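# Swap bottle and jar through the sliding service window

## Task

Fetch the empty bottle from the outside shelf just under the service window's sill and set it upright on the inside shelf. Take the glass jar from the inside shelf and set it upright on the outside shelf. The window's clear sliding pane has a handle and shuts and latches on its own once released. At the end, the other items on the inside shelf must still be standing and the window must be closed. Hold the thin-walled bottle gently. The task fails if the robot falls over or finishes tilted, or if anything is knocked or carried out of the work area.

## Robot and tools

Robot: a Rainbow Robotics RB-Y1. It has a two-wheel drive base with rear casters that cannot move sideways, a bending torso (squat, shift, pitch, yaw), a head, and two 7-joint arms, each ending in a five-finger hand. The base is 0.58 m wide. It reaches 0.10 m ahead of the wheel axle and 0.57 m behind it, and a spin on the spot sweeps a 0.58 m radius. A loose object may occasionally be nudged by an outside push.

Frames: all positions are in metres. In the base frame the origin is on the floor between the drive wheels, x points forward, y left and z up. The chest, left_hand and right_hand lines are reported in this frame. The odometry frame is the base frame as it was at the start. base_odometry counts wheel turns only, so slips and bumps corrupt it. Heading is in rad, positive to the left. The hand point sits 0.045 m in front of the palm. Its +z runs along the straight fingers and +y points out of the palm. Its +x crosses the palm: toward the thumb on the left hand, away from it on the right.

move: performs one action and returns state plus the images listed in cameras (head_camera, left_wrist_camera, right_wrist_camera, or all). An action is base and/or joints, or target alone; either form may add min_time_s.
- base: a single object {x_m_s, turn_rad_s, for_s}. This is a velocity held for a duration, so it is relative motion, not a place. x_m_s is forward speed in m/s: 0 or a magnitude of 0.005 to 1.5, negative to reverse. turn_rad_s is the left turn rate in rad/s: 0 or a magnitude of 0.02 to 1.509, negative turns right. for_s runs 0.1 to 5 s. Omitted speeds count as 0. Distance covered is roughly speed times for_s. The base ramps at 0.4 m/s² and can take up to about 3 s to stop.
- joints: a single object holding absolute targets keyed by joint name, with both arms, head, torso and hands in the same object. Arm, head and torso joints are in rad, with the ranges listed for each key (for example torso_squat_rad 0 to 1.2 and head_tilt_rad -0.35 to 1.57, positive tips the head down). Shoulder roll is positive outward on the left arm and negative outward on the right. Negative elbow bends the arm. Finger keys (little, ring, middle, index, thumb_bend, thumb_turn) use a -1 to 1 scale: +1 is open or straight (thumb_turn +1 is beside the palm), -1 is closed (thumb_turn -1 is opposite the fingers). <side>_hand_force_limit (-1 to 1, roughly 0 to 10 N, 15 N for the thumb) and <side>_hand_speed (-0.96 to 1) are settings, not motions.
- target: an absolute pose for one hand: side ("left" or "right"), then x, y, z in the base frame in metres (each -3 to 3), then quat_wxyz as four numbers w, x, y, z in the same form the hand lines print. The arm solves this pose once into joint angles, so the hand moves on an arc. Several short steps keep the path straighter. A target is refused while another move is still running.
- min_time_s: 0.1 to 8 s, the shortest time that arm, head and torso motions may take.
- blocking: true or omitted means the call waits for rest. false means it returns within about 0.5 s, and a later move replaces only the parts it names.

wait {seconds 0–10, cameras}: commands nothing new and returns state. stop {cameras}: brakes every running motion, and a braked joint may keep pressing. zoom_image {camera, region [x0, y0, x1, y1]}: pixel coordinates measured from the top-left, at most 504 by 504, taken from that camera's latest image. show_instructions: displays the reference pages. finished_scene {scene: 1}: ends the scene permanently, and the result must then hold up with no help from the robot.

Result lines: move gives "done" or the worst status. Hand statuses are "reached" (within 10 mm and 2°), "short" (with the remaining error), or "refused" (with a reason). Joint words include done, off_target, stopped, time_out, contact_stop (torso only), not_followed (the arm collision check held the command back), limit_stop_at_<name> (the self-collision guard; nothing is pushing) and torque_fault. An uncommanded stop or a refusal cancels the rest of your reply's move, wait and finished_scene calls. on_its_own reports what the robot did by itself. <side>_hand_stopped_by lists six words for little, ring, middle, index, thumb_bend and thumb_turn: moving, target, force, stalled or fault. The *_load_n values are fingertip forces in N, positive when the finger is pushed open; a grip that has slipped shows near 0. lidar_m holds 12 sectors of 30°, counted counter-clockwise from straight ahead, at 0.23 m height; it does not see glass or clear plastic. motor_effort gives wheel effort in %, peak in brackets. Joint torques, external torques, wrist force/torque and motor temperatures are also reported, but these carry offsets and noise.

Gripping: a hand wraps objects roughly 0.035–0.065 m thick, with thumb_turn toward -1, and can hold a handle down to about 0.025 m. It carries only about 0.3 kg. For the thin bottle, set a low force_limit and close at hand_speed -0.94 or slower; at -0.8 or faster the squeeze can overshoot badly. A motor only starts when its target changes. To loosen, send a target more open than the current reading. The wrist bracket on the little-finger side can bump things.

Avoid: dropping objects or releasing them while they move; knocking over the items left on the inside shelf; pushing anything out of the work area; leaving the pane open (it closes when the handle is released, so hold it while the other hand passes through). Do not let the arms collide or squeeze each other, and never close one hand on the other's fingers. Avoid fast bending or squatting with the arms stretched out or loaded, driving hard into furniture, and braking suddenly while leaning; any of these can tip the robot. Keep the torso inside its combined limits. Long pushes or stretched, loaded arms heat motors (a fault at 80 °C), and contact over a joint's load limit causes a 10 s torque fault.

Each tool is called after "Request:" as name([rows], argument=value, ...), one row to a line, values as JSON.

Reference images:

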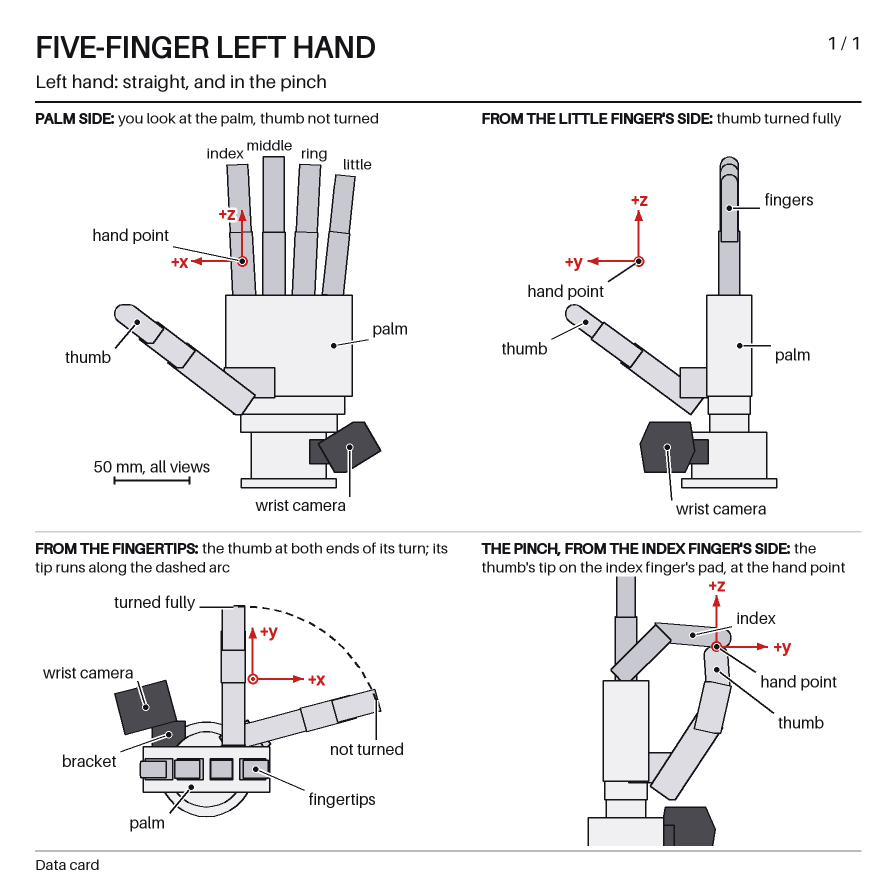

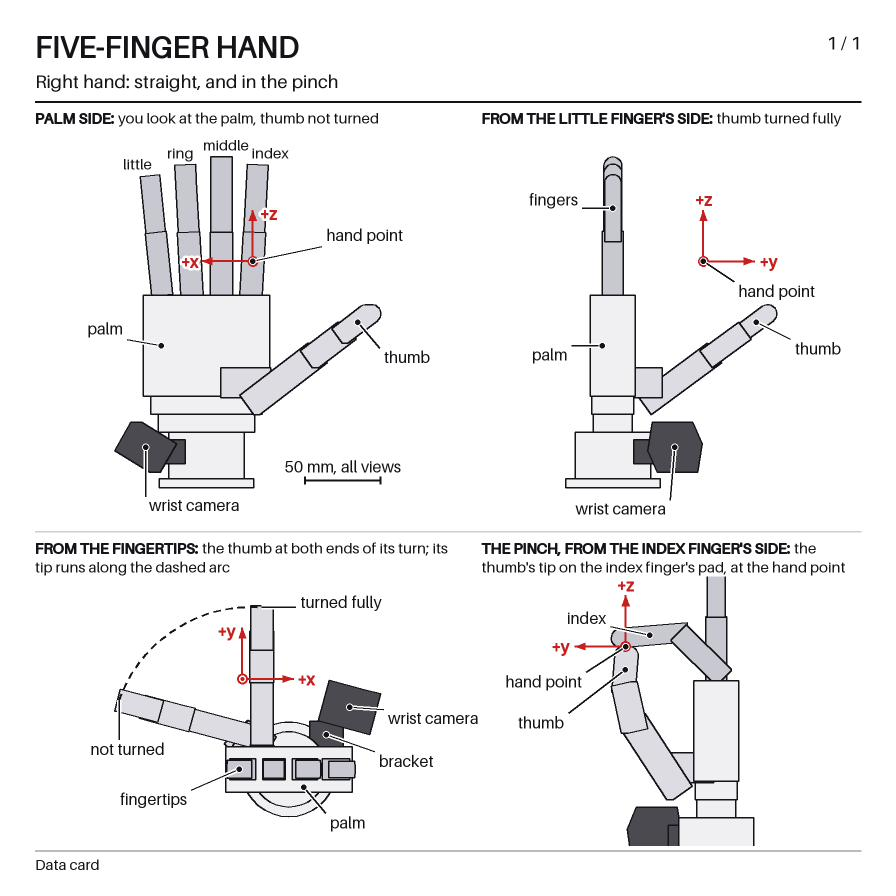

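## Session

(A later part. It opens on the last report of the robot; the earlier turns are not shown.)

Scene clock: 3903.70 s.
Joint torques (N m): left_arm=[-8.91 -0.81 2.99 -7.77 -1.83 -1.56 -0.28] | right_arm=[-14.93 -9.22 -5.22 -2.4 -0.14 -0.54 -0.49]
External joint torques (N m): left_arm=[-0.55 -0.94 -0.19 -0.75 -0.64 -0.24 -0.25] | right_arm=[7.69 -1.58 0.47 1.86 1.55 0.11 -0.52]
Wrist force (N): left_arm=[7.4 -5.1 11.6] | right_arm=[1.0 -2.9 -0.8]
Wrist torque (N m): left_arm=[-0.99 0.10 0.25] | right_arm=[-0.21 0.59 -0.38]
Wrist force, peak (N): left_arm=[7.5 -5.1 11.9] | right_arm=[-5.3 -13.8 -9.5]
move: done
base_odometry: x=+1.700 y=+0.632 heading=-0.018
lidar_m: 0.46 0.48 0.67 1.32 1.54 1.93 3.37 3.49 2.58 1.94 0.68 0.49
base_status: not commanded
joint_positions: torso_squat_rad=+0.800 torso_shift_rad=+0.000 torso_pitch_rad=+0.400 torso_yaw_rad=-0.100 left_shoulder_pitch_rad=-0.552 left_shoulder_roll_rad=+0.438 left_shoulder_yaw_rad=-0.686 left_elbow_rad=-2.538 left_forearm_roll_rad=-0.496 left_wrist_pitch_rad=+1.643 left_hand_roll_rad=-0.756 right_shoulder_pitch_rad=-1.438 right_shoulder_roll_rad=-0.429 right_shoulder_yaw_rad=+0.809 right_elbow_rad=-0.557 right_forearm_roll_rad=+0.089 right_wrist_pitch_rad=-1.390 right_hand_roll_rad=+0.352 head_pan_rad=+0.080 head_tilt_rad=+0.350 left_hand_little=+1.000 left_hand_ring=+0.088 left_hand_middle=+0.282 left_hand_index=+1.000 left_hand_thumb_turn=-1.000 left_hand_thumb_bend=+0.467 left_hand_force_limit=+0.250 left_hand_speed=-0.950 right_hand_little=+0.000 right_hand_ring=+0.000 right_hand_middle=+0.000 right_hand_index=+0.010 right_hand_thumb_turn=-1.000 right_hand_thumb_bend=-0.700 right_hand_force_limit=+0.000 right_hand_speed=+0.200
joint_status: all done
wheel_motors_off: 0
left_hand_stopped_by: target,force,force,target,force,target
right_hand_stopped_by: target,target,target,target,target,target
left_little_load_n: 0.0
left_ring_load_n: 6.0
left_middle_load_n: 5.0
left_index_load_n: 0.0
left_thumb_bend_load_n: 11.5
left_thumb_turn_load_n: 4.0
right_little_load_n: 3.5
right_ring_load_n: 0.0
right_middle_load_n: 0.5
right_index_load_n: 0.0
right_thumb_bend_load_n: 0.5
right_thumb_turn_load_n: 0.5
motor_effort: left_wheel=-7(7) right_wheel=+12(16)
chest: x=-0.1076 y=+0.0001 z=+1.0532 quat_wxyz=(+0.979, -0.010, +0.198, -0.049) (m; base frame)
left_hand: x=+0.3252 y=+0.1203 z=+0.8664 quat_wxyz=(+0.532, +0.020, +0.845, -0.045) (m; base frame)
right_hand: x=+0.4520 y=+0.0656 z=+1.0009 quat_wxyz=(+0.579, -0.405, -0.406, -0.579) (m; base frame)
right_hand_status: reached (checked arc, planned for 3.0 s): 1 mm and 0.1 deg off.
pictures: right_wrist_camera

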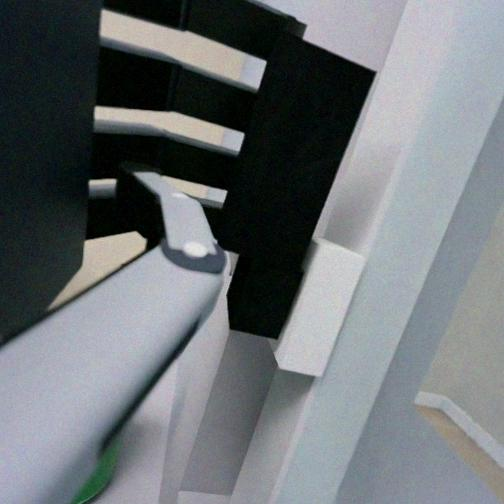

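Request:
move(target={"side":"right","x":0.452,"y":0.02,"z":1.0,"quat_wxyz":[0.5792,-0.4056,-0.4056,-0.5792]}, min_time_s=3, cameras=["head_camera","right_wrist_camera"])

Scene clock: 3909.83 s.
Joint torques (N m): left_arm=[-9.1 -0.81 2.6 -7.74 -1.81 -1.58 -0.26] | right_arm=[-13.03 -10.11 -4.73 -0.67 0.33 -0.45 -0.61]
External joint torques (N m): left_arm=[-0.75 -0.94 -0.57 -0.72 -0.62 -0.26 -0.23] | right_arm=[9.33 -1.45 0.92 3.25 2.06 0.16 -0.65]
Wrist force (N): left_arm=[7.3 -4.9 11.7] | right_arm=[2.5 -2.7 0.0]
Wrist torque (N m): left_arm=[-0.95 0.12 0.24] | right_arm=[-0.20 0.56 -0.42]
Wrist force, peak (N): left_arm=[7.4 -4.9 11.9] | right_arm=[1.0 -9.1 -0.8]
move: done
base_odometry: x=+1.700 y=+0.632 heading=-0.018
lidar_m: 0.46 0.48 0.66 1.31 1.54 1.92 3.36 3.48 2.60 1.94 0.68 0.49
base_status: not commanded
joint_positions: torso_squat_rad=+0.800 torso_shift_rad=+0.000 torso_pitch_rad=+0.400 torso_yaw_rad=-0.100 left_shoulder_pitch_rad=-0.552 left_shoulder_roll_rad=+0.438 left_shoulder_yaw_rad=-0.686 left_elbow_rad=-2.538 left_forearm_roll_rad=-0.496 left_wrist_pitch_rad=+1.643 left_hand_roll_rad=-0.756 right_shoulder_pitch_rad=-1.413 right_shoulder_roll_rad=-0.503 right_shoulder_yaw_rad=+0.798 right_elbow_rad=-0.545 right_forearm_roll_rad=+0.081 right_wrist_pitch_rad=-1.477 right_hand_roll_rad=+0.327 head_pan_rad=+0.080 head_tilt_rad=+0.350 left_hand_little=+1.000 left_hand_ring=+0.088 left_hand_middle=+0.282 left_hand_index=+1.000 left_hand_thumb_turn=-1.000 left_hand_thumb_bend=+0.467 left_hand_force_limit=+0.250 left_hand_speed=-0.950 right_hand_little=+0.000 right_hand_ring=+0.000 right_hand_middle=+0.000 right_hand_index=+0.009 right_hand_thumb_turn=-1.000 right_hand_thumb_bend=-0.700 right_hand_force_limit=+0.000 right_hand_speed=+0.200
joint_status: all done
wheel_motors_off: 0
left_hand_stopped_by: target,force,force,target,force,target
right_hand_stopped_by: target,target,target,target,target,target
left_little_load_n: 0.0
left_ring_load_n: 6.0
left_middle_load_n: 5.0
left_index_load_n: 0.0
left_thumb_bend_load_n: 11.5
left_thumb_turn_load_n: 4.0
right_little_load_n: 5.5
right_ring_load_n: 0.0
right_middle_load_n: 0.5
right_index_load_n: -1.0
right_thumb_bend_load_n: 0.0
right_thumb_turn_load_n: 0.5
motor_effort: left_wheel=-6(9) right_wheel=+11(15)
chest: x=-0.1076 y=+0.0001 z=+1.0532 quat_wxyz=(+0.979, -0.010, +0.198, -0.049) (m; base frame)
left_hand: x=+0.3252 y=+0.1203 z=+0.8664 quat_wxyz=(+0.532, +0.020, +0.845, -0.045) (m; base frame)
right_hand: x=+0.4519 y=+0.0206 z=+1.0013 quat_wxyz=(+0.579, -0.404, -0.406, -0.580) (m; base frame)
right_hand_status: reached (checked arc, planned for 3.0 s): 1 mm and 0.1 deg off.
pictures: head_camera, right_wrist_camera

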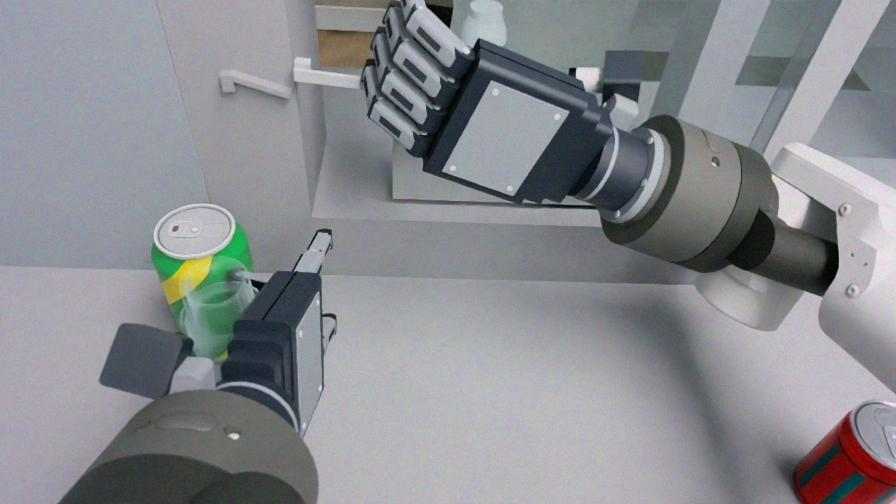

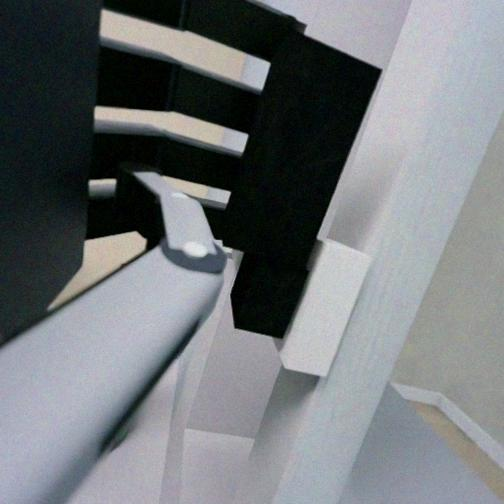

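Request:
move(target={"side":"right","x":0.451,"y":-0.04,"z":1.0,"quat_wxyz":[0.562,-0.428,-0.395,-0.589]}, min_time_s=3.5)

Request:
move(target={"side":"right","x":0.45,"y":-0.10,"z":1.0,"quat_wxyz":[0.55,-0.442,-0.388,-0.594]}, min_time_s=3.5, cameras=["head_camera","right_wrist_camera"])

Scene clock: 3922.27 s.
Joint torques (N m): left_arm=[-9.08 -0.47 3.02 -7.8 -1.77 -1.53 -0.27] | right_arm=[-14.69 -12.87 -7.45 -0.62 -0.91 1.9 -0.37]
External joint torques (N m): left_arm=[-0.72 -0.6 -0.15 -0.78 -0.57 -0.21 -0.24] | right_arm=[6.49 -2.61 -0.66 3.09 0.84 2.48 -0.4]
Wrist force (N): left_arm=[7.5 -5.1 11.8] | right_arm=[-0.5 -10.2 -1.7]
Wrist torque (N m): left_arm=[-1.02 0.09 0.25] | right_arm=[-0.08 0.64 -0.54]
Wrist force, peak (N): left_arm=[7.5 -5.0 11.9] | right_arm=[12.2 -11.6 4.3]
move: done
base_odometry: x=+1.700 y=+0.632 heading=-0.018
lidar_m: 0.46 0.49 0.64 1.32 1.53 1.93 3.36 3.48 2.59 1.96 0.68 0.48
base_status: not commanded
joint_positions: torso_squat_rad=+0.800 torso_shift_rad=+0.000 torso_pitch_rad=+0.400 torso_yaw_rad=-0.100 left_shoulder_pitch_rad=-0.552 left_shoulder_roll_rad=+0.438 left_shoulder_yaw_rad=-0.686 left_elbow_rad=-2.538 left_forearm_roll_rad=-0.496 left_wrist_pitch_rad=+1.643 left_hand_roll_rad=-0.756 right_shoulder_pitch_rad=-1.309 right_shoulder_roll_rad=-0.668 right_shoulder_yaw_rad=+0.774 right_elbow_rad=-0.717 right_forearm_roll_rad=+0.060 right_wrist_pitch_rad=-1.443 right_hand_roll_rad=+0.295 head_pan_rad=+0.080 head_tilt_rad=+0.350 left_hand_little=+1.000 left_hand_ring=+0.088 left_hand_middle=+0.282 left_hand_index=+1.000 left_hand_thumb_turn=-1.000 left_hand_thumb_bend=+0.467 left_hand_force_limit=+0.250 left_hand_speed=-0.950 right_hand_little=+0.001 right_hand_ring=+0.000 right_hand_middle=+0.000 right_hand_index=+0.010 right_hand_thumb_turn=-1.000 right_hand_thumb_bend=-0.700 right_hand_force_limit=+0.000 right_hand_speed=+0.200
joint_status: all done
wheel_motors_off: 0
left_hand_stopped_by: target,force,force,target,force,target
right_hand_stopped_by: target,target,target,target,target,target
left_little_load_n: -0.5
left_ring_load_n: 6.5
left_middle_load_n: 5.0
left_index_load_n: 0.0
left_thumb_bend_load_n: 11.5
left_thumb_turn_load_n: 4.0
right_little_load_n: 4.0
right_ring_load_n: 0.0
right_middle_load_n: 0.5
right_index_load_n: 1.5
right_thumb_bend_load_n: 0.5
right_thumb_turn_load_n: 0.0
motor_effort: left_wheel=-5(9) right_wheel=+9(14)
chest: x=-0.1076 y=+0.0001 z=+1.0532 quat_wxyz=(+0.979, -0.010, +0.198, -0.049) (m; base frame)
left_hand: x=+0.3252 y=+0.1203 z=+0.8665 quat_wxyz=(+0.533, +0.020, +0.845, -0.045) (m; base frame)
right_hand: x=+0.4502 y=-0.0390 z=+1.0009 quat_wxyz=(+0.565, -0.423, -0.397, -0.587) (m; base frame)
right_hand_status: reached (checked arc, planned for 3.5 s): 2 mm and 0.8 deg off.
pictures: none

Scene clock: 3926.10 s.
Joint torques (N m): left_arm=[-8.89 -0.52 2.84 -7.68 -1.65 -1.53 -0.25] | right_arm=[-10.79 -13.13 -4.12 -0.15 1.12 0.61 -0.67]
External joint torques (N m): left_arm=[-0.54 -0.65 -0.34 -0.66 -0.45 -0.21 -0.22] | right_arm=[9.41 -1.24 2.9 3.13 2.91 1.16 -0.7]
Wrist force (N): left_arm=[7.2 -4.8 11.6] | right_arm=[5.1 -4.9 0.8]
Wrist torque (N m): left_arm=[-0.96 0.15 0.24] | right_arm=[-0.14 0.91 -0.45]
Wrist force, peak (N): left_arm=[7.5 -5.1 11.9] | right_arm=[4.0 -12.6 -0.3]
move: done
base_odometry: x=+1.700 y=+0.632 heading=-0.018
lidar_m: 0.46 0.48 0.67 1.31 1.53 1.92 3.36 3.50 2.60 1.94 0.68 0.48
base_status: not commanded
joint_positions: torso_squat_rad=+0.800 torso_shift_rad=+0.000 torso_pitch_rad=+0.400 torso_yaw_rad=-0.100 left_shoulder_pitch_rad=-0.552 left_shoulder_roll_rad=+0.438 left_shoulder_yaw_rad=-0.686 left_elbow_rad=-2.538 left_forearm_roll_rad=-0.496 left_wrist_pitch_rad=+1.643 left_hand_roll_rad=-0.756 right_shoulder_pitch_rad=-1.252 right_shoulder_roll_rad=-0.781 right_shoulder_yaw_rad=+0.749 right_elbow_rad=-0.740 right_forearm_roll_rad=+0.038 right_wrist_pitch_rad=-1.487 right_hand_roll_rad=+0.267 head_pan_rad=+0.080 head_tilt_rad=+0.350 left_hand_little=+1.000 left_hand_ring=+0.088 left_hand_middle=+0.282 left_hand_index=+1.000 left_hand_thumb_turn=-1.000 left_hand_thumb_bend=+0.467 left_hand_force_limit=+0.250 left_hand_speed=-0.950 right_hand_little=+0.000 right_hand_ring=+0.000 right_hand_middle=+0.000 right_hand_index=+0.010 right_hand_thumb_turn=-1.000 right_hand_thumb_bend=-0.700 right_hand_force_limit=+0.000 right_hand_speed=+0.200
joint_status: all done
wheel_motors_off: 0
left_hand_stopped_by: target,force,force,target,force,target
right_hand_stopped_by: target,target,target,target,target,target
left_little_load_n: 0.0
left_ring_load_n: 6.0
left_middle_load_n: 5.0
left_index_load_n: 0.0
left_thumb_bend_load_n: 11.5
left_thumb_turn_load_n: 4.5
right_little_load_n: 1.5
right_ring_load_n: 0.0
right_middle_load_n: 0.5
right_index_load_n: 5.0
right_thumb_bend_load_n: 0.0
right_thumb_turn_load_n: 0.5
motor_effort: left_wheel=-6(9) right_wheel=+11(14)
chest: x=-0.1077 y=+0.0001 z=+1.0532 quat_wxyz=(+0.979, -0.010, +0.198, -0.049) (m; base frame)
left_hand: x=+0.3251 y=+0.1203 z=+0.8666 quat_wxyz=(+0.533, +0.020, +0.845, -0.045) (m; base frame)
right_hand: x=+0.4500 y=-0.0993 z=+1.0018 quat_wxyz=(+0.550, -0.440, -0.388, -0.594) (m; base frame)
right_hand_status: reached (checked arc, planned for 3.5 s): 2 mm and 0.2 deg off.
pictures: head_camera, right_wrist_camera

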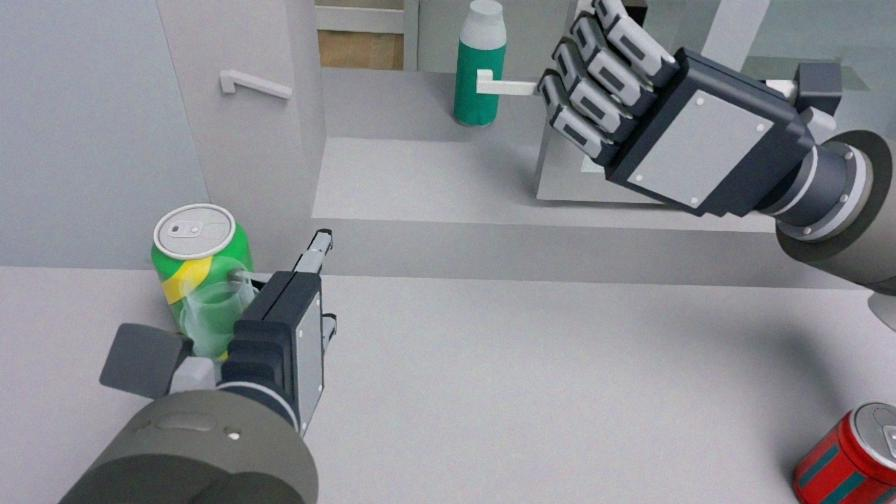

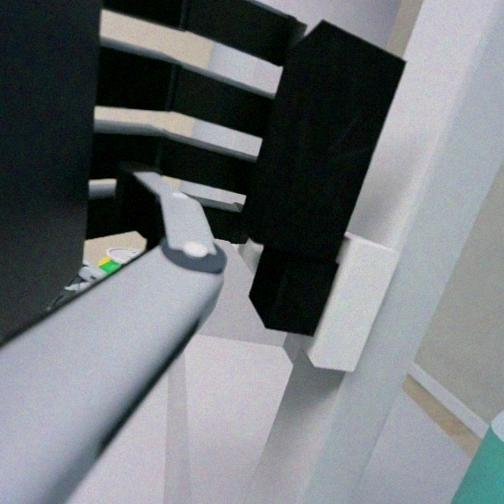

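Request:
move(target={"side":"right","x":0.453,"y":-0.16,"z":1.0,"quat_wxyz":[0.545,-0.449,-0.384,-0.595]}, min_time_s=3.5)

Request:
move(target={"side":"right","x":0.453,"y":-0.215,"z":1.0,"quat_wxyz":[0.53,-0.467,-0.375,-0.6]}, min_time_s=3.5, cameras=["head_camera","right_wrist_camera"])

Scene clock: 3937.70 s.
Joint torques (N m): left_arm=[-9.1 -0.46 3.05 -7.71 -1.66 -1.6 -0.34] | right_arm=[-14.43 -16.09 -5.42 4.13 -1.63 6.02 0.06]
External joint torques (N m): left_arm=[-0.73 -0.59 -0.13 -0.69 -0.47 -0.28 -0.31] | right_arm=[5.09 -2.76 1.23 6.74 0.18 6.56 0.03]
Wrist force (N): left_arm=[7.4 -4.8 11.5] | right_arm=[1.2 -26.6 -5.1]
Wrist torque (N m): left_arm=[-0.94 0.12 0.24] | right_arm=[0.40 0.70 -0.28]
Wrist force, peak (N): left_arm=[7.5 -4.9 12.0] | right_arm=[2.2 -37.7 -6.4]
move: short
base_odometry: x=+1.700 y=+0.632 heading=-0.018
lidar_m: 0.47 0.48 0.67 1.32 1.53 1.93 3.36 3.48 2.59 1.94 0.69 0.48
base_status: not commanded
joint_positions: torso_squat_rad=+0.800 torso_shift_rad=+0.000 torso_pitch_rad=+0.399 torso_yaw_rad=-0.100 left_shoulder_pitch_rad=-0.552 left_shoulder_roll_rad=+0.438 left_shoulder_yaw_rad=-0.686 left_elbow_rad=-2.538 left_forearm_roll_rad=-0.496 left_wrist_pitch_rad=+1.643 left_hand_roll_rad=-0.756 right_shoulder_pitch_rad=-1.239 right_shoulder_roll_rad=-0.858 right_shoulder_yaw_rad=+0.758 right_elbow_rad=-0.658 right_forearm_roll_rad=+0.000 right_wrist_pitch_rad=-1.572 right_hand_roll_rad=+0.240 head_pan_rad=+0.080 head_tilt_rad=+0.350 left_hand_little=+1.000 left_hand_ring=+0.088 left_hand_middle=+0.282 left_hand_index=+1.000 left_hand_thumb_turn=-1.000 left_hand_thumb_bend=+0.467 left_hand_force_limit=+0.250 left_hand_speed=-0.950 right_hand_little=+0.000 right_hand_ring=+0.000 right_hand_middle=+0.000 right_hand_index=+0.011 right_hand_thumb_turn=-1.000 right_hand_thumb_bend=-0.700 right_hand_force_limit=+0.000 right_hand_speed=+0.200
joint_status: all done
wheel_motors_off: 0
left_hand_stopped_by: target,force,force,target,force,target
right_hand_stopped_by: target,target,target,target,target,target
left_little_load_n: 0.0
left_ring_load_n: 6.0
left_middle_load_n: 5.0
left_index_load_n: 0.0
left_thumb_bend_load_n: 11.5
left_thumb_turn_load_n: 4.5
right_little_load_n: 2.0
right_ring_load_n: 0.0
right_middle_load_n: 0.5
right_index_load_n: 9.5
right_thumb_bend_load_n: 0.5
right_thumb_turn_load_n: 0.5
motor_effort: left_wheel=-8(9) right_wheel=+15(17)
chest: x=-0.1080 y=+0.0001 z=+1.0532 quat_wxyz=(+0.979, -0.010, +0.198, -0.049) (m; base frame)
left_hand: x=+0.3249 y=+0.1202 z=+0.8668 quat_wxyz=(+0.533, +0.020, +0.845, -0.045) (m; base frame)
right_hand: x=+0.4517 y=-0.1586 z=+1.0013 quat_wxyz=(+0.534, -0.461, -0.376, -0.600) (m; base frame)
right_hand_status: short (checked arc, as near as the solve gets, planned for 3.5 s): 2 mm and 2.2 deg off. The place is met; only the turn is off.
pictures: none

Scene clock: 3941.53 s.
Joint torques (N m): left_arm=[-9.11 -0.68 2.82 -7.55 -1.84 -1.62 -0.36] | right_arm=[-11.8 -16.31 -6.52 4.5 -0.22 8.62 0.23]
External joint torques (N m): left_arm=[-0.74 -0.82 -0.36 -0.53 -0.65 -0.3 -0.33] | right_arm=[6.54 -1.48 0.3 6.86 1.62 9.15 0.2]
Wrist force (N): left_arm=[7.4 -5.0 11.5] | right_arm=[6.1 -32.4 -7.1]
Wrist torque (N m): left_arm=[-0.97 0.11 0.24] | right_arm=[0.69 0.98 -0.27]
Wrist force, peak (N): left_arm=[7.5 -5.0 11.9] | right_arm=[6.7 -36.8 -7.6]
move: short
base_odometry: x=+1.700 y=+0.632 heading=-0.018
lidar_m: 0.46 0.48 0.66 1.34 1.54 1.93 3.36 3.50 2.61 1.93 0.69 0.48
base_status: not commanded
joint_positions: torso_squat_rad=+0.800 torso_shift_rad=-0.001 torso_pitch_rad=+0.399 torso_yaw_rad=-0.100 left_shoulder_pitch_rad=-0.552 left_shoulder_roll_rad=+0.438 left_shoulder_yaw_rad=-0.686 left_elbow_rad=-2.538 left_forearm_roll_rad=-0.496 left_wrist_pitch_rad=+1.643 left_hand_roll_rad=-0.756 right_shoulder_pitch_rad=-1.178 right_shoulder_roll_rad=-0.949 right_shoulder_yaw_rad=+0.709 right_elbow_rad=-0.670 right_forearm_roll_rad=+0.000 right_wrist_pitch_rad=-1.572 right_hand_roll_rad=+0.208 head_pan_rad=+0.080 head_tilt_rad=+0.350 left_hand_little=+1.000 left_hand_ring=+0.088 left_hand_middle=+0.282 left_hand_index=+1.000 left_hand_thumb_turn=-1.000 left_hand_thumb_bend=+0.467 left_hand_force_limit=+0.250 left_hand_speed=-0.950 right_hand_little=+0.000 right_hand_ring=+0.000 right_hand_middle=+0.000 right_hand_index=+0.011 right_hand_thumb_turn=-1.000 right_hand_thumb_bend=-0.700 right_hand_force_limit=+0.000 right_hand_speed=+0.200
joint_status: all done
wheel_motors_off: 0
left_hand_stopped_by: target,force,force,target,force,target
right_hand_stopped_by: target,target,target,target,target,target
left_little_load_n: 0.0
left_ring_load_n: 6.0
left_middle_load_n: 5.0
left_index_load_n: 0.0
left_thumb_bend_load_n: 11.5
left_thumb_turn_load_n: 4.0
right_little_load_n: 0.0
right_ring_load_n: 0.0
right_middle_load_n: 1.0
right_index_load_n: 13.0
right_thumb_bend_load_n: 0.0
right_thumb_turn_load_n: 0.0
motor_effort: left_wheel=-8(10) right_wheel=+20(20)
chest: x=-0.1081 y=+0.0001 z=+1.0533 quat_wxyz=(+0.979, -0.010, +0.198, -0.049) (m; base frame)
left_hand: x=+0.3249 y=+0.1202 z=+0.8669 quat_wxyz=(+0.533, +0.020, +0.845, -0.045) (m; base frame)
right_hand: x=+0.4519 y=-0.2135 z=+1.0015 quat_wxyz=(+0.509, -0.490, -0.359, -0.611) (m; base frame)
right_hand_status: short (checked arc, as near as the solve gets, planned for 3.5 s): 2 mm and 4.2 deg off. The place is met; only the turn is off.
pictures: head_camera, right_wrist_camera

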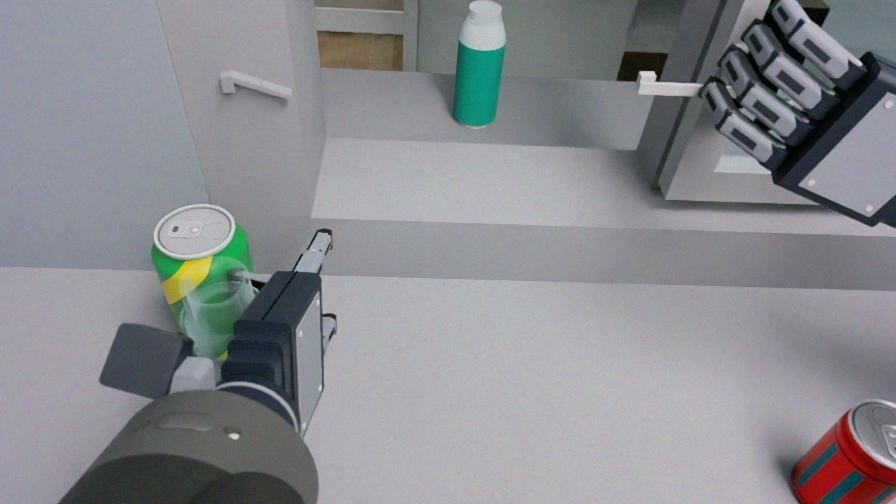

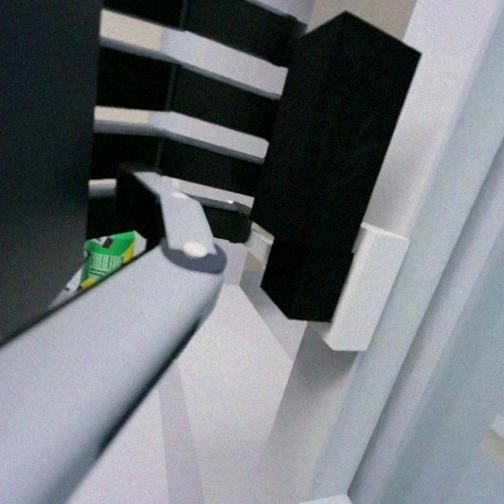

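Request:
move(target={"side":"right","x":0.449,"y":-0.2135,"z":1.015,"quat_wxyz":[0.511,-0.488,-0.360,-0.610]}, min_time_s=2.5, cameras=["right_wrist_camera"])

Request:
move(target={"side":"right","x":0.449,"y":-0.2135,"z":1.03,"quat_wxyz":[0.511,-0.488,-0.360,-0.610]}, min_time_s=2.5, cameras=["right_wrist_camera","head_camera"])

Scene clock: 4003.73 s.
Joint torques (N m): left_arm=[-8.7 -0.42 3 -7.85 -1.84 -1.46 -0.31] | right_arm=[-15.66 -17.29 -10.76 -0.65 -2.66 1.8 0.39]
External joint torques (N m): left_arm=[-0.34 -0.55 -0.18 -0.83 -0.65 -0.14 -0.27] | right_arm=[2.5 -2.29 -3.54 1.69 -0.81 2.29 0.35]
Wrist force (N): left_arm=[7.5 -5.0 11.8] | right_arm=[-6.7 -10.9 -5.8]
Wrist torque (N m): left_arm=[-0.99 0.10 0.25] | right_arm=[0.16 0.66 -0.30]
Wrist force, peak (N): left_arm=[7.5 -5.1 11.8] | right_arm=[2.1 -36.0 -9.1]
move: done
base_odometry: x=+1.700 y=+0.632 heading=-0.018
lidar_m: 0.47 0.49 0.67 1.32 1.54 1.93 3.36 3.49 2.59 1.95 0.68 0.49
base_status: not commanded
joint_positions: torso_squat_rad=+0.800 torso_shift_rad=+0.000 torso_pitch_rad=+0.400 torso_yaw_rad=-0.100 left_shoulder_pitch_rad=-0.552 left_shoulder_roll_rad=+0.438 left_shoulder_yaw_rad=-0.686 left_elbow_rad=-2.538 left_forearm_roll_rad=-0.496 left_wrist_pitch_rad=+1.643 left_hand_roll_rad=-0.756 right_shoulder_pitch_rad=-1.171 right_shoulder_roll_rad=-0.982 right_shoulder_yaw_rad=+0.700 right_elbow_rad=-0.731 right_forearm_roll_rad=-0.011 right_wrist_pitch_rad=-1.549 right_hand_roll_rad=+0.187 head_pan_rad=+0.080 head_tilt_rad=+0.350 left_hand_little=+1.000 left_hand_ring=+0.088 left_hand_middle=+0.282 left_hand_index=+1.000 left_hand_thumb_turn=-1.000 left_hand_thumb_bend=+0.467 left_hand_force_limit=+0.250 left_hand_speed=-0.950 right_hand_little=+0.000 right_hand_ring=+0.000 right_hand_middle=+0.000 right_hand_index=+0.010 right_hand_thumb_turn=-1.000 right_hand_thumb_bend=-0.700 right_hand_force_limit=+0.000 right_hand_speed=+0.200
joint_status: all done
wheel_motors_off: 0
left_hand_stopped_by: target,force,force,target,force,target
right_hand_stopped_by: target,target,target,target,target,target
left_little_load_n: 0.0
left_ring_load_n: 6.5
left_middle_load_n: 5.0
left_index_load_n: 0.0
left_thumb_bend_load_n: 11.5
left_thumb_turn_load_n: 4.5
right_little_load_n: 0.0
right_ring_load_n: 0.0
right_middle_load_n: 1.0
right_index_load_n: 3.5
right_thumb_bend_load_n: 0.5
right_thumb_turn_load_n: 0.5
motor_effort: left_wheel=-6(9) right_wheel=+18(21)
chest: x=-0.1076 y=+0.0001 z=+1.0532 quat_wxyz=(+0.979, -0.010, +0.198, -0.049) (m; base frame)
left_hand: x=+0.3252 y=+0.1202 z=+0.8665 quat_wxyz=(+0.533, +0.020, +0.845, -0.045) (m; base frame)
right_hand: x=+0.4495 y=-0.2125 z=+1.0139 quat_wxyz=(+0.512, -0.487, -0.361, -0.608) (m; base frame)
right_hand_status: reached (checked arc, planned for 2.5 s): 2 mm and 0.3 deg off.
pictures: right_wrist_camera

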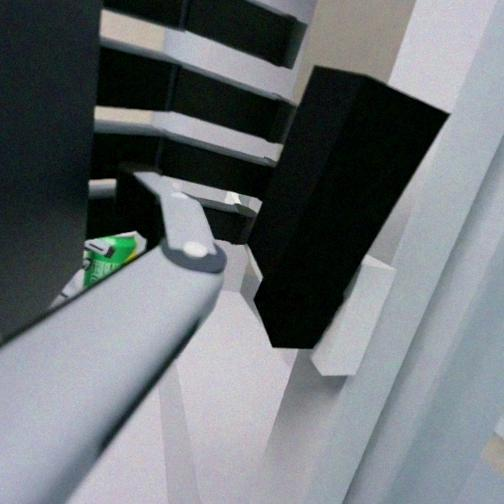

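Scene clock: 4006.57 s.
Joint torques (N m): left_arm=[-8.92 -0.51 2.95 -7.66 -1.79 -1.47 -0.37] | right_arm=[-14.46 -17.35 -9.69 -1.65 -2.32 0.01 -0.03]
External joint torques (N m): left_arm=[-0.56 -0.65 -0.23 -0.64 -0.59 -0.16 -0.34] | right_arm=[3.55 -2.2 -2.03 0.64 -0.46 0.45 -0.07]
Wrist force (N): left_arm=[7.4 -4.9 11.7] | right_arm=[-6.8 -3.9 -4.1]
Wrist torque (N m): left_arm=[-0.97 0.12 0.24] | right_arm=[-0.03 0.65 -0.37]
Wrist force, peak (N): left_arm=[7.3 -5.3 11.9] | right_arm=[-11.6 -16.9 -8.9]
move: done
base_odometry: x=+1.700 y=+0.632 heading=-0.018
lidar_m: 0.46 0.49 0.66 1.32 1.54 1.91 3.36 3.48 2.58 1.94 0.68 0.48
base_status: not commanded
joint_positions: torso_squat_rad=+0.800 torso_shift_rad=+0.000 torso_pitch_rad=+0.400 torso_yaw_rad=-0.100 left_shoulder_pitch_rad=-0.552 left_shoulder_roll_rad=+0.438 left_shoulder_yaw_rad=-0.686 left_elbow_rad=-2.538 left_forearm_roll_rad=-0.496 left_wrist_pitch_rad=+1.643 left_hand_roll_rad=-0.756 right_shoulder_pitch_rad=-1.167 right_shoulder_roll_rad=-1.020 right_shoulder_yaw_rad=+0.690 right_elbow_rad=-0.794 right_forearm_roll_rad=-0.023 right_wrist_pitch_rad=-1.515 right_hand_roll_rad=+0.163 head_pan_rad=+0.080 head_tilt_rad=+0.350 left_hand_little=+1.000 left_hand_ring=+0.088 left_hand_middle=+0.282 left_hand_index=+1.000 left_hand_thumb_turn=-1.000 left_hand_thumb_bend=+0.467 left_hand_force_limit=+0.250 left_hand_speed=-0.950 right_hand_little=+0.000 right_hand_ring=+0.000 right_hand_middle=+0.000 right_hand_index=+0.010 right_hand_thumb_turn=-1.000 right_hand_thumb_bend=-0.700 right_hand_force_limit=+0.000 right_hand_speed=+0.200
joint_status: all done
wheel_motors_off: 0
left_hand_stopped_by: target,force,force,target,force,target
right_hand_stopped_by: target,target,target,target,target,target
left_little_load_n: 0.0
left_ring_load_n: 6.0
left_middle_load_n: 5.0
left_index_load_n: 0.0
left_thumb_bend_load_n: 11.5
left_thumb_turn_load_n: 4.0
right_little_load_n: 0.0
right_ring_load_n: 0.0
right_middle_load_n: 0.5
right_index_load_n: 1.0
right_thumb_bend_load_n: 0.5
right_thumb_turn_load_n: 0.5
motor_effort: left_wheel=-10(12) right_wheel=+9(19)
chest: x=-0.1075 y=+0.0001 z=+1.0532 quat_wxyz=(+0.979, -0.010, +0.198, -0.049) (m; base frame)
left_hand: x=+0.3252 y=+0.1203 z=+0.8664 quat_wxyz=(+0.532, +0.020, +0.845, -0.045) (m; base frame)
right_hand: x=+0.4488 y=-0.2126 z=+1.0296 quat_wxyz=(+0.513, -0.486, -0.362, -0.608) (m; base frame)
right_hand_status: reached (checked arc, planned for 2.5 s): 1 mm and 0.5 deg off.
pictures: head_camera, right_wrist_camera

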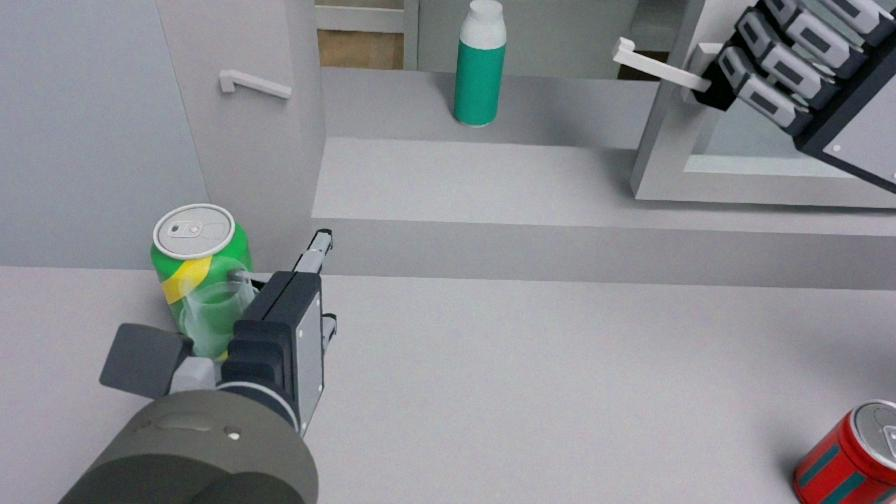

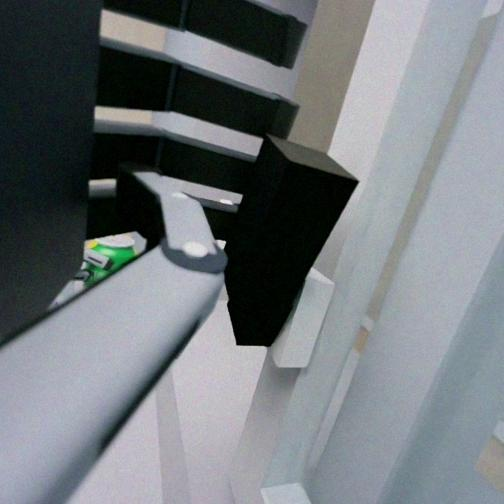

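Request:
move(target={"side":"left","x":0.33,"y":0.11,"z":0.93,"quat_wxyz":[0.5328,0.0195,0.8449,-0.043]}, min_time_s=3)

Request:
move(target={"side":"left","x":0.342,"y":0.035,"z":0.95,"quat_wxyz":[0.5328,0.0195,0.8449,-0.043]}, min_time_s=3, cameras=["left_wrist_camera","head_camera"])

Scene clock: 4015.17 s.
Joint torques (N m): left_arm=[-8.83 -0.55 2.9 -7.72 -1.86 -1.65 -0.29] | right_arm=[-14.85 -17.04 -9.69 -2.13 -2.03 0.05 -0.1]
External joint torques (N m): left_arm=[-0.47 -0.68 -0.28 -0.7 -0.67 -0.33 -0.26] | right_arm=[3.17 -1.89 -2.03 0.17 -0.18 0.49 -0.13]
Wrist force (N): left_arm=[7.2 -4.9 11.6] | right_arm=[-7.0 -4.0 -4.1]
Wrist torque (N m): left_arm=[-0.97 0.13 0.23] | right_arm=[-0.03 0.69 -0.35]
Wrist force, peak (N): left_arm=[7.5 -5.1 11.8] | right_arm=[-7.1 -4.1 -4.2]
move: refused
base_odometry: x=+1.700 y=+0.632 heading=-0.018
lidar_m: 0.46 0.49 0.67 1.35 1.53 1.94 3.36 3.49 2.59 1.95 0.69 0.49
base_status: not commanded
joint_positions: torso_squat_rad=+0.800 torso_shift_rad=+0.000 torso_pitch_rad=+0.400 torso_yaw_rad=-0.100 left_shoulder_pitch_rad=-0.552 left_shoulder_roll_rad=+0.438 left_shoulder_yaw_rad=-0.686 left_elbow_rad=-2.538 left_forearm_roll_rad=-0.496 left_wrist_pitch_rad=+1.643 left_hand_roll_rad=-0.756 right_shoulder_pitch_rad=-1.167 right_shoulder_roll_rad=-1.020 right_shoulder_yaw_rad=+0.690 right_elbow_rad=-0.794 right_forearm_roll_rad=-0.023 right_wrist_pitch_rad=-1.515 right_hand_roll_rad=+0.163 head_pan_rad=+0.080 head_tilt_rad=+0.350 left_hand_little=+1.000 left_hand_ring=+0.088 left_hand_middle=+0.282 left_hand_index=+1.000 left_hand_thumb_turn=-1.000 left_hand_thumb_bend=+0.467 left_hand_force_limit=+0.250 left_hand_speed=-0.950 right_hand_little=+0.000 right_hand_ring=+0.000 right_hand_middle=+0.000 right_hand_index=+0.010 right_hand_thumb_turn=-1.000 right_hand_thumb_bend=-0.700 right_hand_force_limit=+0.000 right_hand_speed=+0.200
joint_status: not commanded
wheel_motors_off: 0
left_hand_stopped_by: target,force,force,target,force,target
right_hand_stopped_by: target,target,target,target,target,target
left_little_load_n: 0.0
left_ring_load_n: 6.0
left_middle_load_n: 5.0
left_index_load_n: 0.0
left_thumb_bend_load_n: 11.5
left_thumb_turn_load_n: 4.5
right_little_load_n: 0.0
right_ring_load_n: 0.0
right_middle_load_n: 1.0
right_index_load_n: 1.5
right_thumb_bend_load_n: 0.0
right_thumb_turn_load_n: 0.5
motor_effort: left_wheel=-11(11) right_wheel=+8(10)
chest: x=-0.1075 y=+0.0001 z=+1.0532 quat_wxyz=(+0.979, -0.010, +0.198, -0.049) (m; base frame)
left_hand: x=+0.3252 y=+0.1203 z=+0.8664 quat_wxyz=(+0.532, +0.020, +0.845, -0.045) (m; base frame)
left_hand_status: refused: the posture found for that pose stands 19 mm from the torso (limit 20 mm). Nothing moved. The solve starts from where the arm stands: from another posture it may find a clear one.
right_hand: x=+0.4488 y=-0.2126 z=+1.0296 quat_wxyz=(+0.513, -0.486, -0.362, -0.608) (m; base frame)
pictures: none

not run: a stop that you did not command came earlier in this reply.

Request:
move(target={"side":"left","x":0.342,"y":0.10,"z":0.90,"quat_wxyz":[0.5328,0.0195,0.8449,-0.043]}, min_time_s=3)

Request:
move(target={"side":"left","x":0.352,"y":0.04,"z":0.93,"quat_wxyz":[0.5,0.018,0.865,-0.042]}, min_time_s=3, cameras=["left_wrist_camera","head_camera"])

Scene clock: 4022.27 s.
Joint torques (N m): left_arm=[-11.63 -2.15 4.44 -6.17 -1.15 -1.33 -0.31] | right_arm=[-14.84 -16.93 -9.95 -1.62 -2.08 0.27 0.03]
External joint torques (N m): left_arm=[-1.39 -1.44 1.3 0 -0.08 0.09 -0.27] | right_arm=[3.18 -1.78 -2.3 0.68 -0.22 0.71 -0.01]
Wrist force (N): left_arm=[7.1 -5.0 11.7] | right_arm=[-6.6 -4.3 -4.2]
Wrist torque (N m): left_arm=[-0.97 0.16 0.21] | right_arm=[-0.02 0.66 -0.36]
Wrist force, peak (N): left_arm=[7.6 -4.9 12.0] | right_arm=[-7.0 -4.2 -4.3]
move: done
base_odometry: x=+1.700 y=+0.632 heading=-0.018
lidar_m: 0.46 0.48 0.66 1.32 1.53 1.94 3.36 3.50 2.58 1.94 0.67 0.49
base_status: not commanded
joint_positions: torso_squat_rad=+0.800 torso_shift_rad=+0.000 torso_pitch_rad=+0.400 torso_yaw_rad=-0.100 left_shoulder_pitch_rad=-0.715 left_shoulder_roll_rad=+0.331 left_shoulder_yaw_rad=-0.637 left_elbow_rad=-2.489 left_forearm_roll_rad=-0.458 left_wrist_pitch_rad=+1.766 left_hand_roll_rad=-0.842 right_shoulder_pitch_rad=-1.167 right_shoulder_roll_rad=-1.020 right_shoulder_yaw_rad=+0.690 right_elbow_rad=-0.794 right_forearm_roll_rad=-0.023 right_wrist_pitch_rad=-1.515 right_hand_roll_rad=+0.163 head_pan_rad=+0.080 head_tilt_rad=+0.350 left_hand_little=+1.000 left_hand_ring=+0.088 left_hand_middle=+0.282 left_hand_index=+1.000 left_hand_thumb_turn=-1.000 left_hand_thumb_bend=+0.467 left_hand_force_limit=+0.250 left_hand_speed=-0.950 right_hand_little=+0.000 right_hand_ring=+0.000 right_hand_middle=+0.000 right_hand_index=+0.010 right_hand_thumb_turn=-1.000 right_hand_thumb_bend=-0.700 right_hand_force_limit=+0.000 right_hand_speed=+0.200
joint_status: all done
wheel_motors_off: 0
left_hand_stopped_by: target,force,force,target,force,target
right_hand_stopped_by: target,target,target,target,target,target
left_little_load_n: 0.0
left_ring_load_n: 6.0
left_middle_load_n: 5.0
left_index_load_n: 0.0
left_thumb_bend_load_n: 11.5
left_thumb_turn_load_n: 4.5
right_little_load_n: 0.0
right_ring_load_n: 0.0
right_middle_load_n: 0.5
right_index_load_n: 1.5
right_thumb_bend_load_n: 0.5
right_thumb_turn_load_n: 0.5
motor_effort: left_wheel=-9(12) right_wheel=+9(12)
chest: x=-0.1075 y=+0.0001 z=+1.0532 quat_wxyz=(+0.979, -0.010, +0.198, -0.049) (m; base frame)
left_hand: x=+0.3416 y=+0.1000 z=+0.8998 quat_wxyz=(+0.533, +0.020, +0.845, -0.043) (m; base frame)
left_hand_status: reached (checked arc, planned for 3.0 s): 0 mm and 0.0 deg off.
right_hand: x=+0.4488 y=-0.2126 z=+1.0296 quat_wxyz=(+0.513, -0.486, -0.362, -0.608) (m; base frame)
pictures: none

Scene clock: 4025.60 s.
Joint torques (N m): left_arm=[-14.06 -4.31 3.97 -5.48 -1.62 -1.48 -0.21] | right_arm=[-14.84 -17.12 -9.34 -1.55 -1.89 0.15 -0.17]
External joint torques (N m): left_arm=[-1.2 -1.53 1.38 0.01 -0.75 -0.02 -0.18] | right_arm=[3.17 -1.97 -1.68 0.74 -0.03 0.58 -0.2]
Wrist force (N): left_arm=[7.1 -4.8 11.8] | right_arm=[-6.1 -4.4 -4.0]
Wrist torque (N m): left_arm=[-0.98 0.13 0.17] | right_arm=[0.02 0.70 -0.36]
Wrist force, peak (N): left_arm=[7.2 -4.5 12.3] | right_arm=[-6.9 -4.4 -4.2]
move: done
base_odometry: x=+1.700 y=+0.632 heading=-0.018
lidar_m: 0.46 0.49 0.66 1.34 1.54 1.94 3.36 3.50 2.58 1.93 0.68 0.49
base_status: not commanded
joint_positions: torso_squat_rad=+0.800 torso_shift_rad=+0.000 torso_pitch_rad=+0.400 torso_yaw_rad=-0.100 left_shoulder_pitch_rad=-0.964 left_shoulder_roll_rad=+0.092 left_shoulder_yaw_rad=-0.588 left_elbow_rad=-2.275 left_forearm_roll_rad=-0.463 left_wrist_pitch_rad=+1.919 left_hand_roll_rad=-0.927 right_shoulder_pitch_rad=-1.167 right_shoulder_roll_rad=-1.020 right_shoulder_yaw_rad=+0.690 right_elbow_rad=-0.794 right_forearm_roll_rad=-0.023 right_wrist_pitch_rad=-1.515 right_hand_roll_rad=+0.163 head_pan_rad=+0.080 head_tilt_rad=+0.350 left_hand_little=+1.000 left_hand_ring=+0.088 left_hand_middle=+0.282 left_hand_index=+1.000 left_hand_thumb_turn=-1.000 left_hand_thumb_bend=+0.467 left_hand_force_limit=+0.250 left_hand_speed=-0.950 right_hand_little=+0.000 right_hand_ring=+0.000 right_hand_middle=+0.000 right_hand_index=+0.010 right_hand_thumb_turn=-1.000 right_hand_thumb_bend=-0.700 right_hand_force_limit=+0.000 right_hand_speed=+0.200
joint_status: all done
wheel_motors_off: 0
left_hand_stopped_by: target,force,force,target,force,target
right_hand_stopped_by: target,target,target,target,target,target
left_little_load_n: 0.0
left_ring_load_n: 6.5
left_middle_load_n: 5.0
left_index_load_n: 0.0
left_thumb_bend_load_n: 11.5
left_thumb_turn_load_n: 4.5
right_little_load_n: 0.0
right_ring_load_n: 0.0
right_middle_load_n: 1.0
right_index_load_n: 1.5
right_thumb_bend_load_n: 0.5
right_thumb_turn_load_n: 0.5
motor_effort: left_wheel=-11(12) right_wheel=+9(12)
chest: x=-0.1075 y=+0.0001 z=+1.0532 quat_wxyz=(+0.979, -0.010, +0.198, -0.049) (m; base frame)
left_hand: x=+0.3519 y=+0.0401 z=+0.9297 quat_wxyz=(+0.500, +0.018, +0.865, -0.042) (m; base frame)
left_hand_status: reached (checked arc, planned for 3.0 s): 0 mm and 0.0 deg off.
right_hand: x=+0.4488 y=-0.2126 z=+1.0296 quat_wxyz=(+0.513, -0.486, -0.362, -0.608) (m; base frame)
pictures: head_camera, left_wrist_camera

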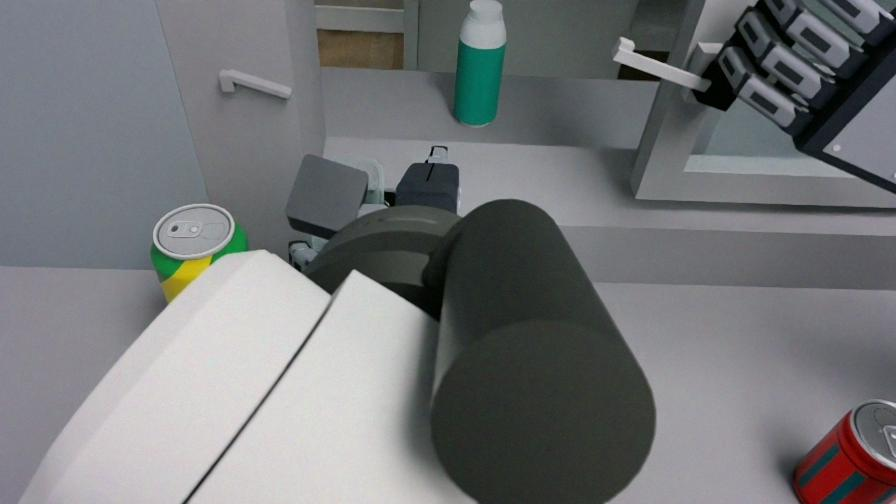

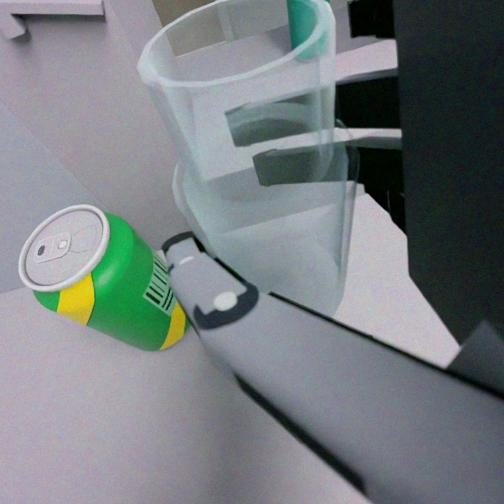

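Request:
move(base={"x_m_s": 0.02, "for_s": 0.5}, cameras=["right_wrist_camera"])

Scene clock: 4041.60 s.
Joint torques (N m): left_arm=[-14.06 -4.05 3.17 -5.94 -1.56 -1.5 -0.19] | right_arm=[-14.68 -16.09 -9.39 -1.49 -1.81 -0.18 -0.04]
External joint torques (N m): left_arm=[-1.21 -1.27 0.58 -0.44 -0.68 -0.05 -0.16] | right_arm=[3.33 -0.94 -1.73 0.81 0.04 0.25 -0.07]
Wrist force (N): left_arm=[7.3 -4.4 12.3] | right_arm=[-5.7 -4.2 -4.1]
Wrist torque (N m): left_arm=[-0.95 0.13 0.17] | right_arm=[-0.02 0.65 -0.36]
Wrist force, peak (N): left_arm=[7.3 -4.6 12.7] | right_arm=[-6.8 -4.2 -4.2]
move: done
base_odometry: x=+1.710 y=+0.632 heading=-0.019
lidar_m: 0.45 0.48 0.64 1.31 1.54 1.94 3.36 3.49 2.59 1.91 0.66 0.47
base_status: done (sent for 0.5 of 0.5 s)
joint_positions: torso_squat_rad=+0.800 torso_shift_rad=+0.000 torso_pitch_rad=+0.400 torso_yaw_rad=-0.100 left_shoulder_pitch_rad=-0.964 left_shoulder_roll_rad=+0.092 left_shoulder_yaw_rad=-0.588 left_elbow_rad=-2.275 left_forearm_roll_rad=-0.463 left_wrist_pitch_rad=+1.919 left_hand_roll_rad=-0.927 right_shoulder_pitch_rad=-1.167 right_shoulder_roll_rad=-1.020 right_shoulder_yaw_rad=+0.689 right_elbow_rad=-0.794 right_forearm_roll_rad=-0.023 right_wrist_pitch_rad=-1.515 right_hand_roll_rad=+0.163 head_pan_rad=+0.080 head_tilt_rad=+0.350 left_hand_little=+1.000 left_hand_ring=+0.088 left_hand_middle=+0.282 left_hand_index=+1.000 left_hand_thumb_turn=-1.000 left_hand_thumb_bend=+0.467 left_hand_force_limit=+0.250 left_hand_speed=-0.950 right_hand_little=+0.000 right_hand_ring=+0.000 right_hand_middle=+0.000 right_hand_index=+0.010 right_hand_thumb_turn=-1.000 right_hand_thumb_bend=-0.700 right_hand_force_limit=+0.000 right_hand_speed=+0.200
joint_status: not commanded
wheel_motors_off: 0
left_hand_stopped_by: target,force,force,target,force,target
right_hand_stopped_by: target,target,target,target,target,target
left_little_load_n: 0.0
left_ring_load_n: 6.0
left_middle_load_n: 5.0
left_index_load_n: 0.0
left_thumb_bend_load_n: 11.5
left_thumb_turn_load_n: 4.5
right_little_load_n: 0.0
right_ring_load_n: 0.0
right_middle_load_n: 1.0
right_index_load_n: 1.5
right_thumb_bend_load_n: 0.0
right_thumb_turn_load_n: 0.5
motor_effort: left_wheel=-5(16) right_wheel=+5(24)
chest: x=-0.1074 y=+0.0001 z=+1.0532 quat_wxyz=(+0.979, -0.010, +0.198, -0.049) (m; base frame)
left_hand: x=+0.3519 y=+0.0401 z=+0.9296 quat_wxyz=(+0.500, +0.018, +0.865, -0.042) (m; base frame)
right_hand: x=+0.4489 y=-0.2127 z=+1.0296 quat_wxyz=(+0.513, -0.486, -0.362, -0.608) (m; base frame)
pictures: right_wrist_camera

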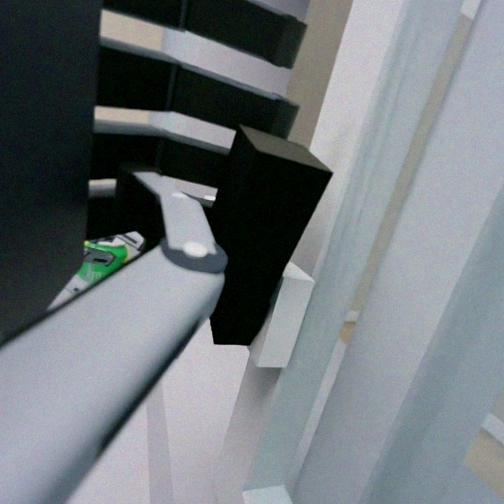

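Request:
move(base={"x_m_s": 0.03, "for_s": 0.5}, cameras=["right_wrist_camera","head_camera"])

Scene clock: 4044.77 s.
Joint torques (N m): left_arm=[-13.65 -3.81 3.51 -6.14 -1.61 -1.69 -0.28] | right_arm=[-16.85 -15.72 -9.35 1.66 -2.94 4.43 0.33]
External joint torques (N m): left_arm=[-0.79 -1.03 0.92 -0.65 -0.73 -0.24 -0.25] | right_arm=[1.16 -0.57 -1.69 3.96 -1.09 4.86 0.29]
Wrist force (N): left_arm=[7.5 -4.7 12.0] | right_arm=[-7.4 -22.6 -9.3]
Wrist torque (N m): left_arm=[-0.95 0.08 0.19] | right_arm=[-0.05 0.75 -0.62]
Wrist force, peak (N): left_arm=[7.2 -4.7 12.8] | right_arm=[-4.8 -33.4 -11.3]
move: done
base_odometry: x=+1.725 y=+0.631 heading=-0.019
lidar_m: 0.44 0.46 0.63 1.32 1.57 1.93 3.39 3.51 2.60 1.85 0.64 0.46
base_status: done (sent for 0.5 of 0.5 s)
joint_positions: torso_squat_rad=+0.800 torso_shift_rad=+0.000 torso_pitch_rad=+0.400 torso_yaw_rad=-0.100 left_shoulder_pitch_rad=-0.964 left_shoulder_roll_rad=+0.092 left_shoulder_yaw_rad=-0.588 left_elbow_rad=-2.275 left_forearm_roll_rad=-0.463 left_wrist_pitch_rad=+1.919 left_hand_roll_rad=-0.927 right_shoulder_pitch_rad=-1.166 right_shoulder_roll_rad=-1.020 right_shoulder_yaw_rad=+0.690 right_elbow_rad=-0.794 right_forearm_roll_rad=-0.023 right_wrist_pitch_rad=-1.516 right_hand_roll_rad=+0.163 head_pan_rad=+0.080 head_tilt_rad=+0.350 left_hand_little=+1.000 left_hand_ring=+0.088 left_hand_middle=+0.282 left_hand_index=+1.000 left_hand_thumb_turn=-1.000 left_hand_thumb_bend=+0.467 left_hand_force_limit=+0.250 left_hand_speed=-0.950 right_hand_little=+0.000 right_hand_ring=+0.000 right_hand_middle=+0.001 right_hand_index=+0.010 right_hand_thumb_turn=-1.000 right_hand_thumb_bend=-0.701 right_hand_force_limit=+0.000 right_hand_speed=+0.200
joint_status: not commanded
wheel_motors_off: 0
left_hand_stopped_by: target,force,force,target,force,target
right_hand_stopped_by: target,target,target,target,target,target
left_little_load_n: 0.0
left_ring_load_n: 6.0
left_middle_load_n: 5.0
left_index_load_n: 0.0
left_thumb_bend_load_n: 11.5
left_thumb_turn_load_n: 4.5
right_little_load_n: 0.0
right_ring_load_n: 0.5
right_middle_load_n: 4.0
right_index_load_n: 2.5
right_thumb_bend_load_n: -3.5
right_thumb_turn_load_n: 0.5
motor_effort: left_wheel=-2(16) right_wheel=+14(26)
chest: x=-0.1077 y=+0.0001 z=+1.0532 quat_wxyz=(+0.979, -0.010, +0.198, -0.049) (m; base frame)
left_hand: x=+0.3517 y=+0.0400 z=+0.9299 quat_wxyz=(+0.500, +0.018, +0.865, -0.042) (m; base frame)
right_hand: x=+0.4481 y=-0.2125 z=+1.0297 quat_wxyz=(+0.513, -0.485, -0.362, -0.608) (m; base frame)
pictures: head_camera, right_wrist_camera

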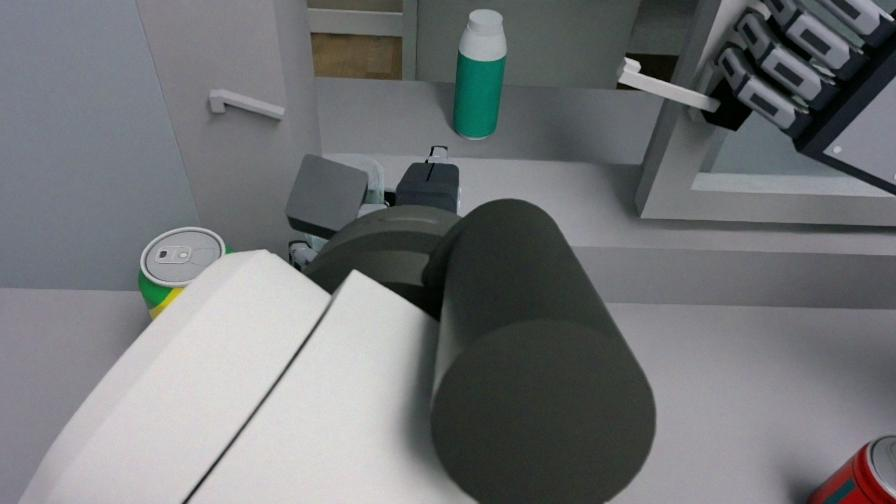

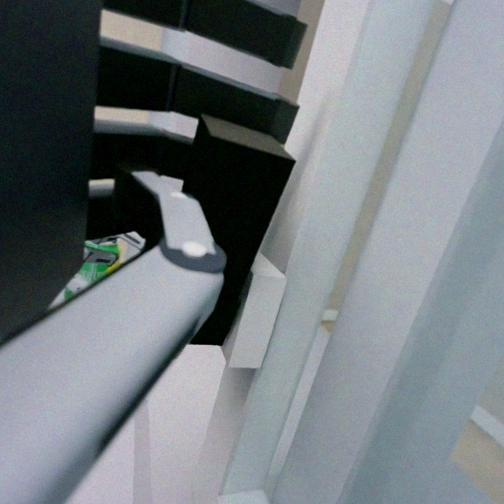

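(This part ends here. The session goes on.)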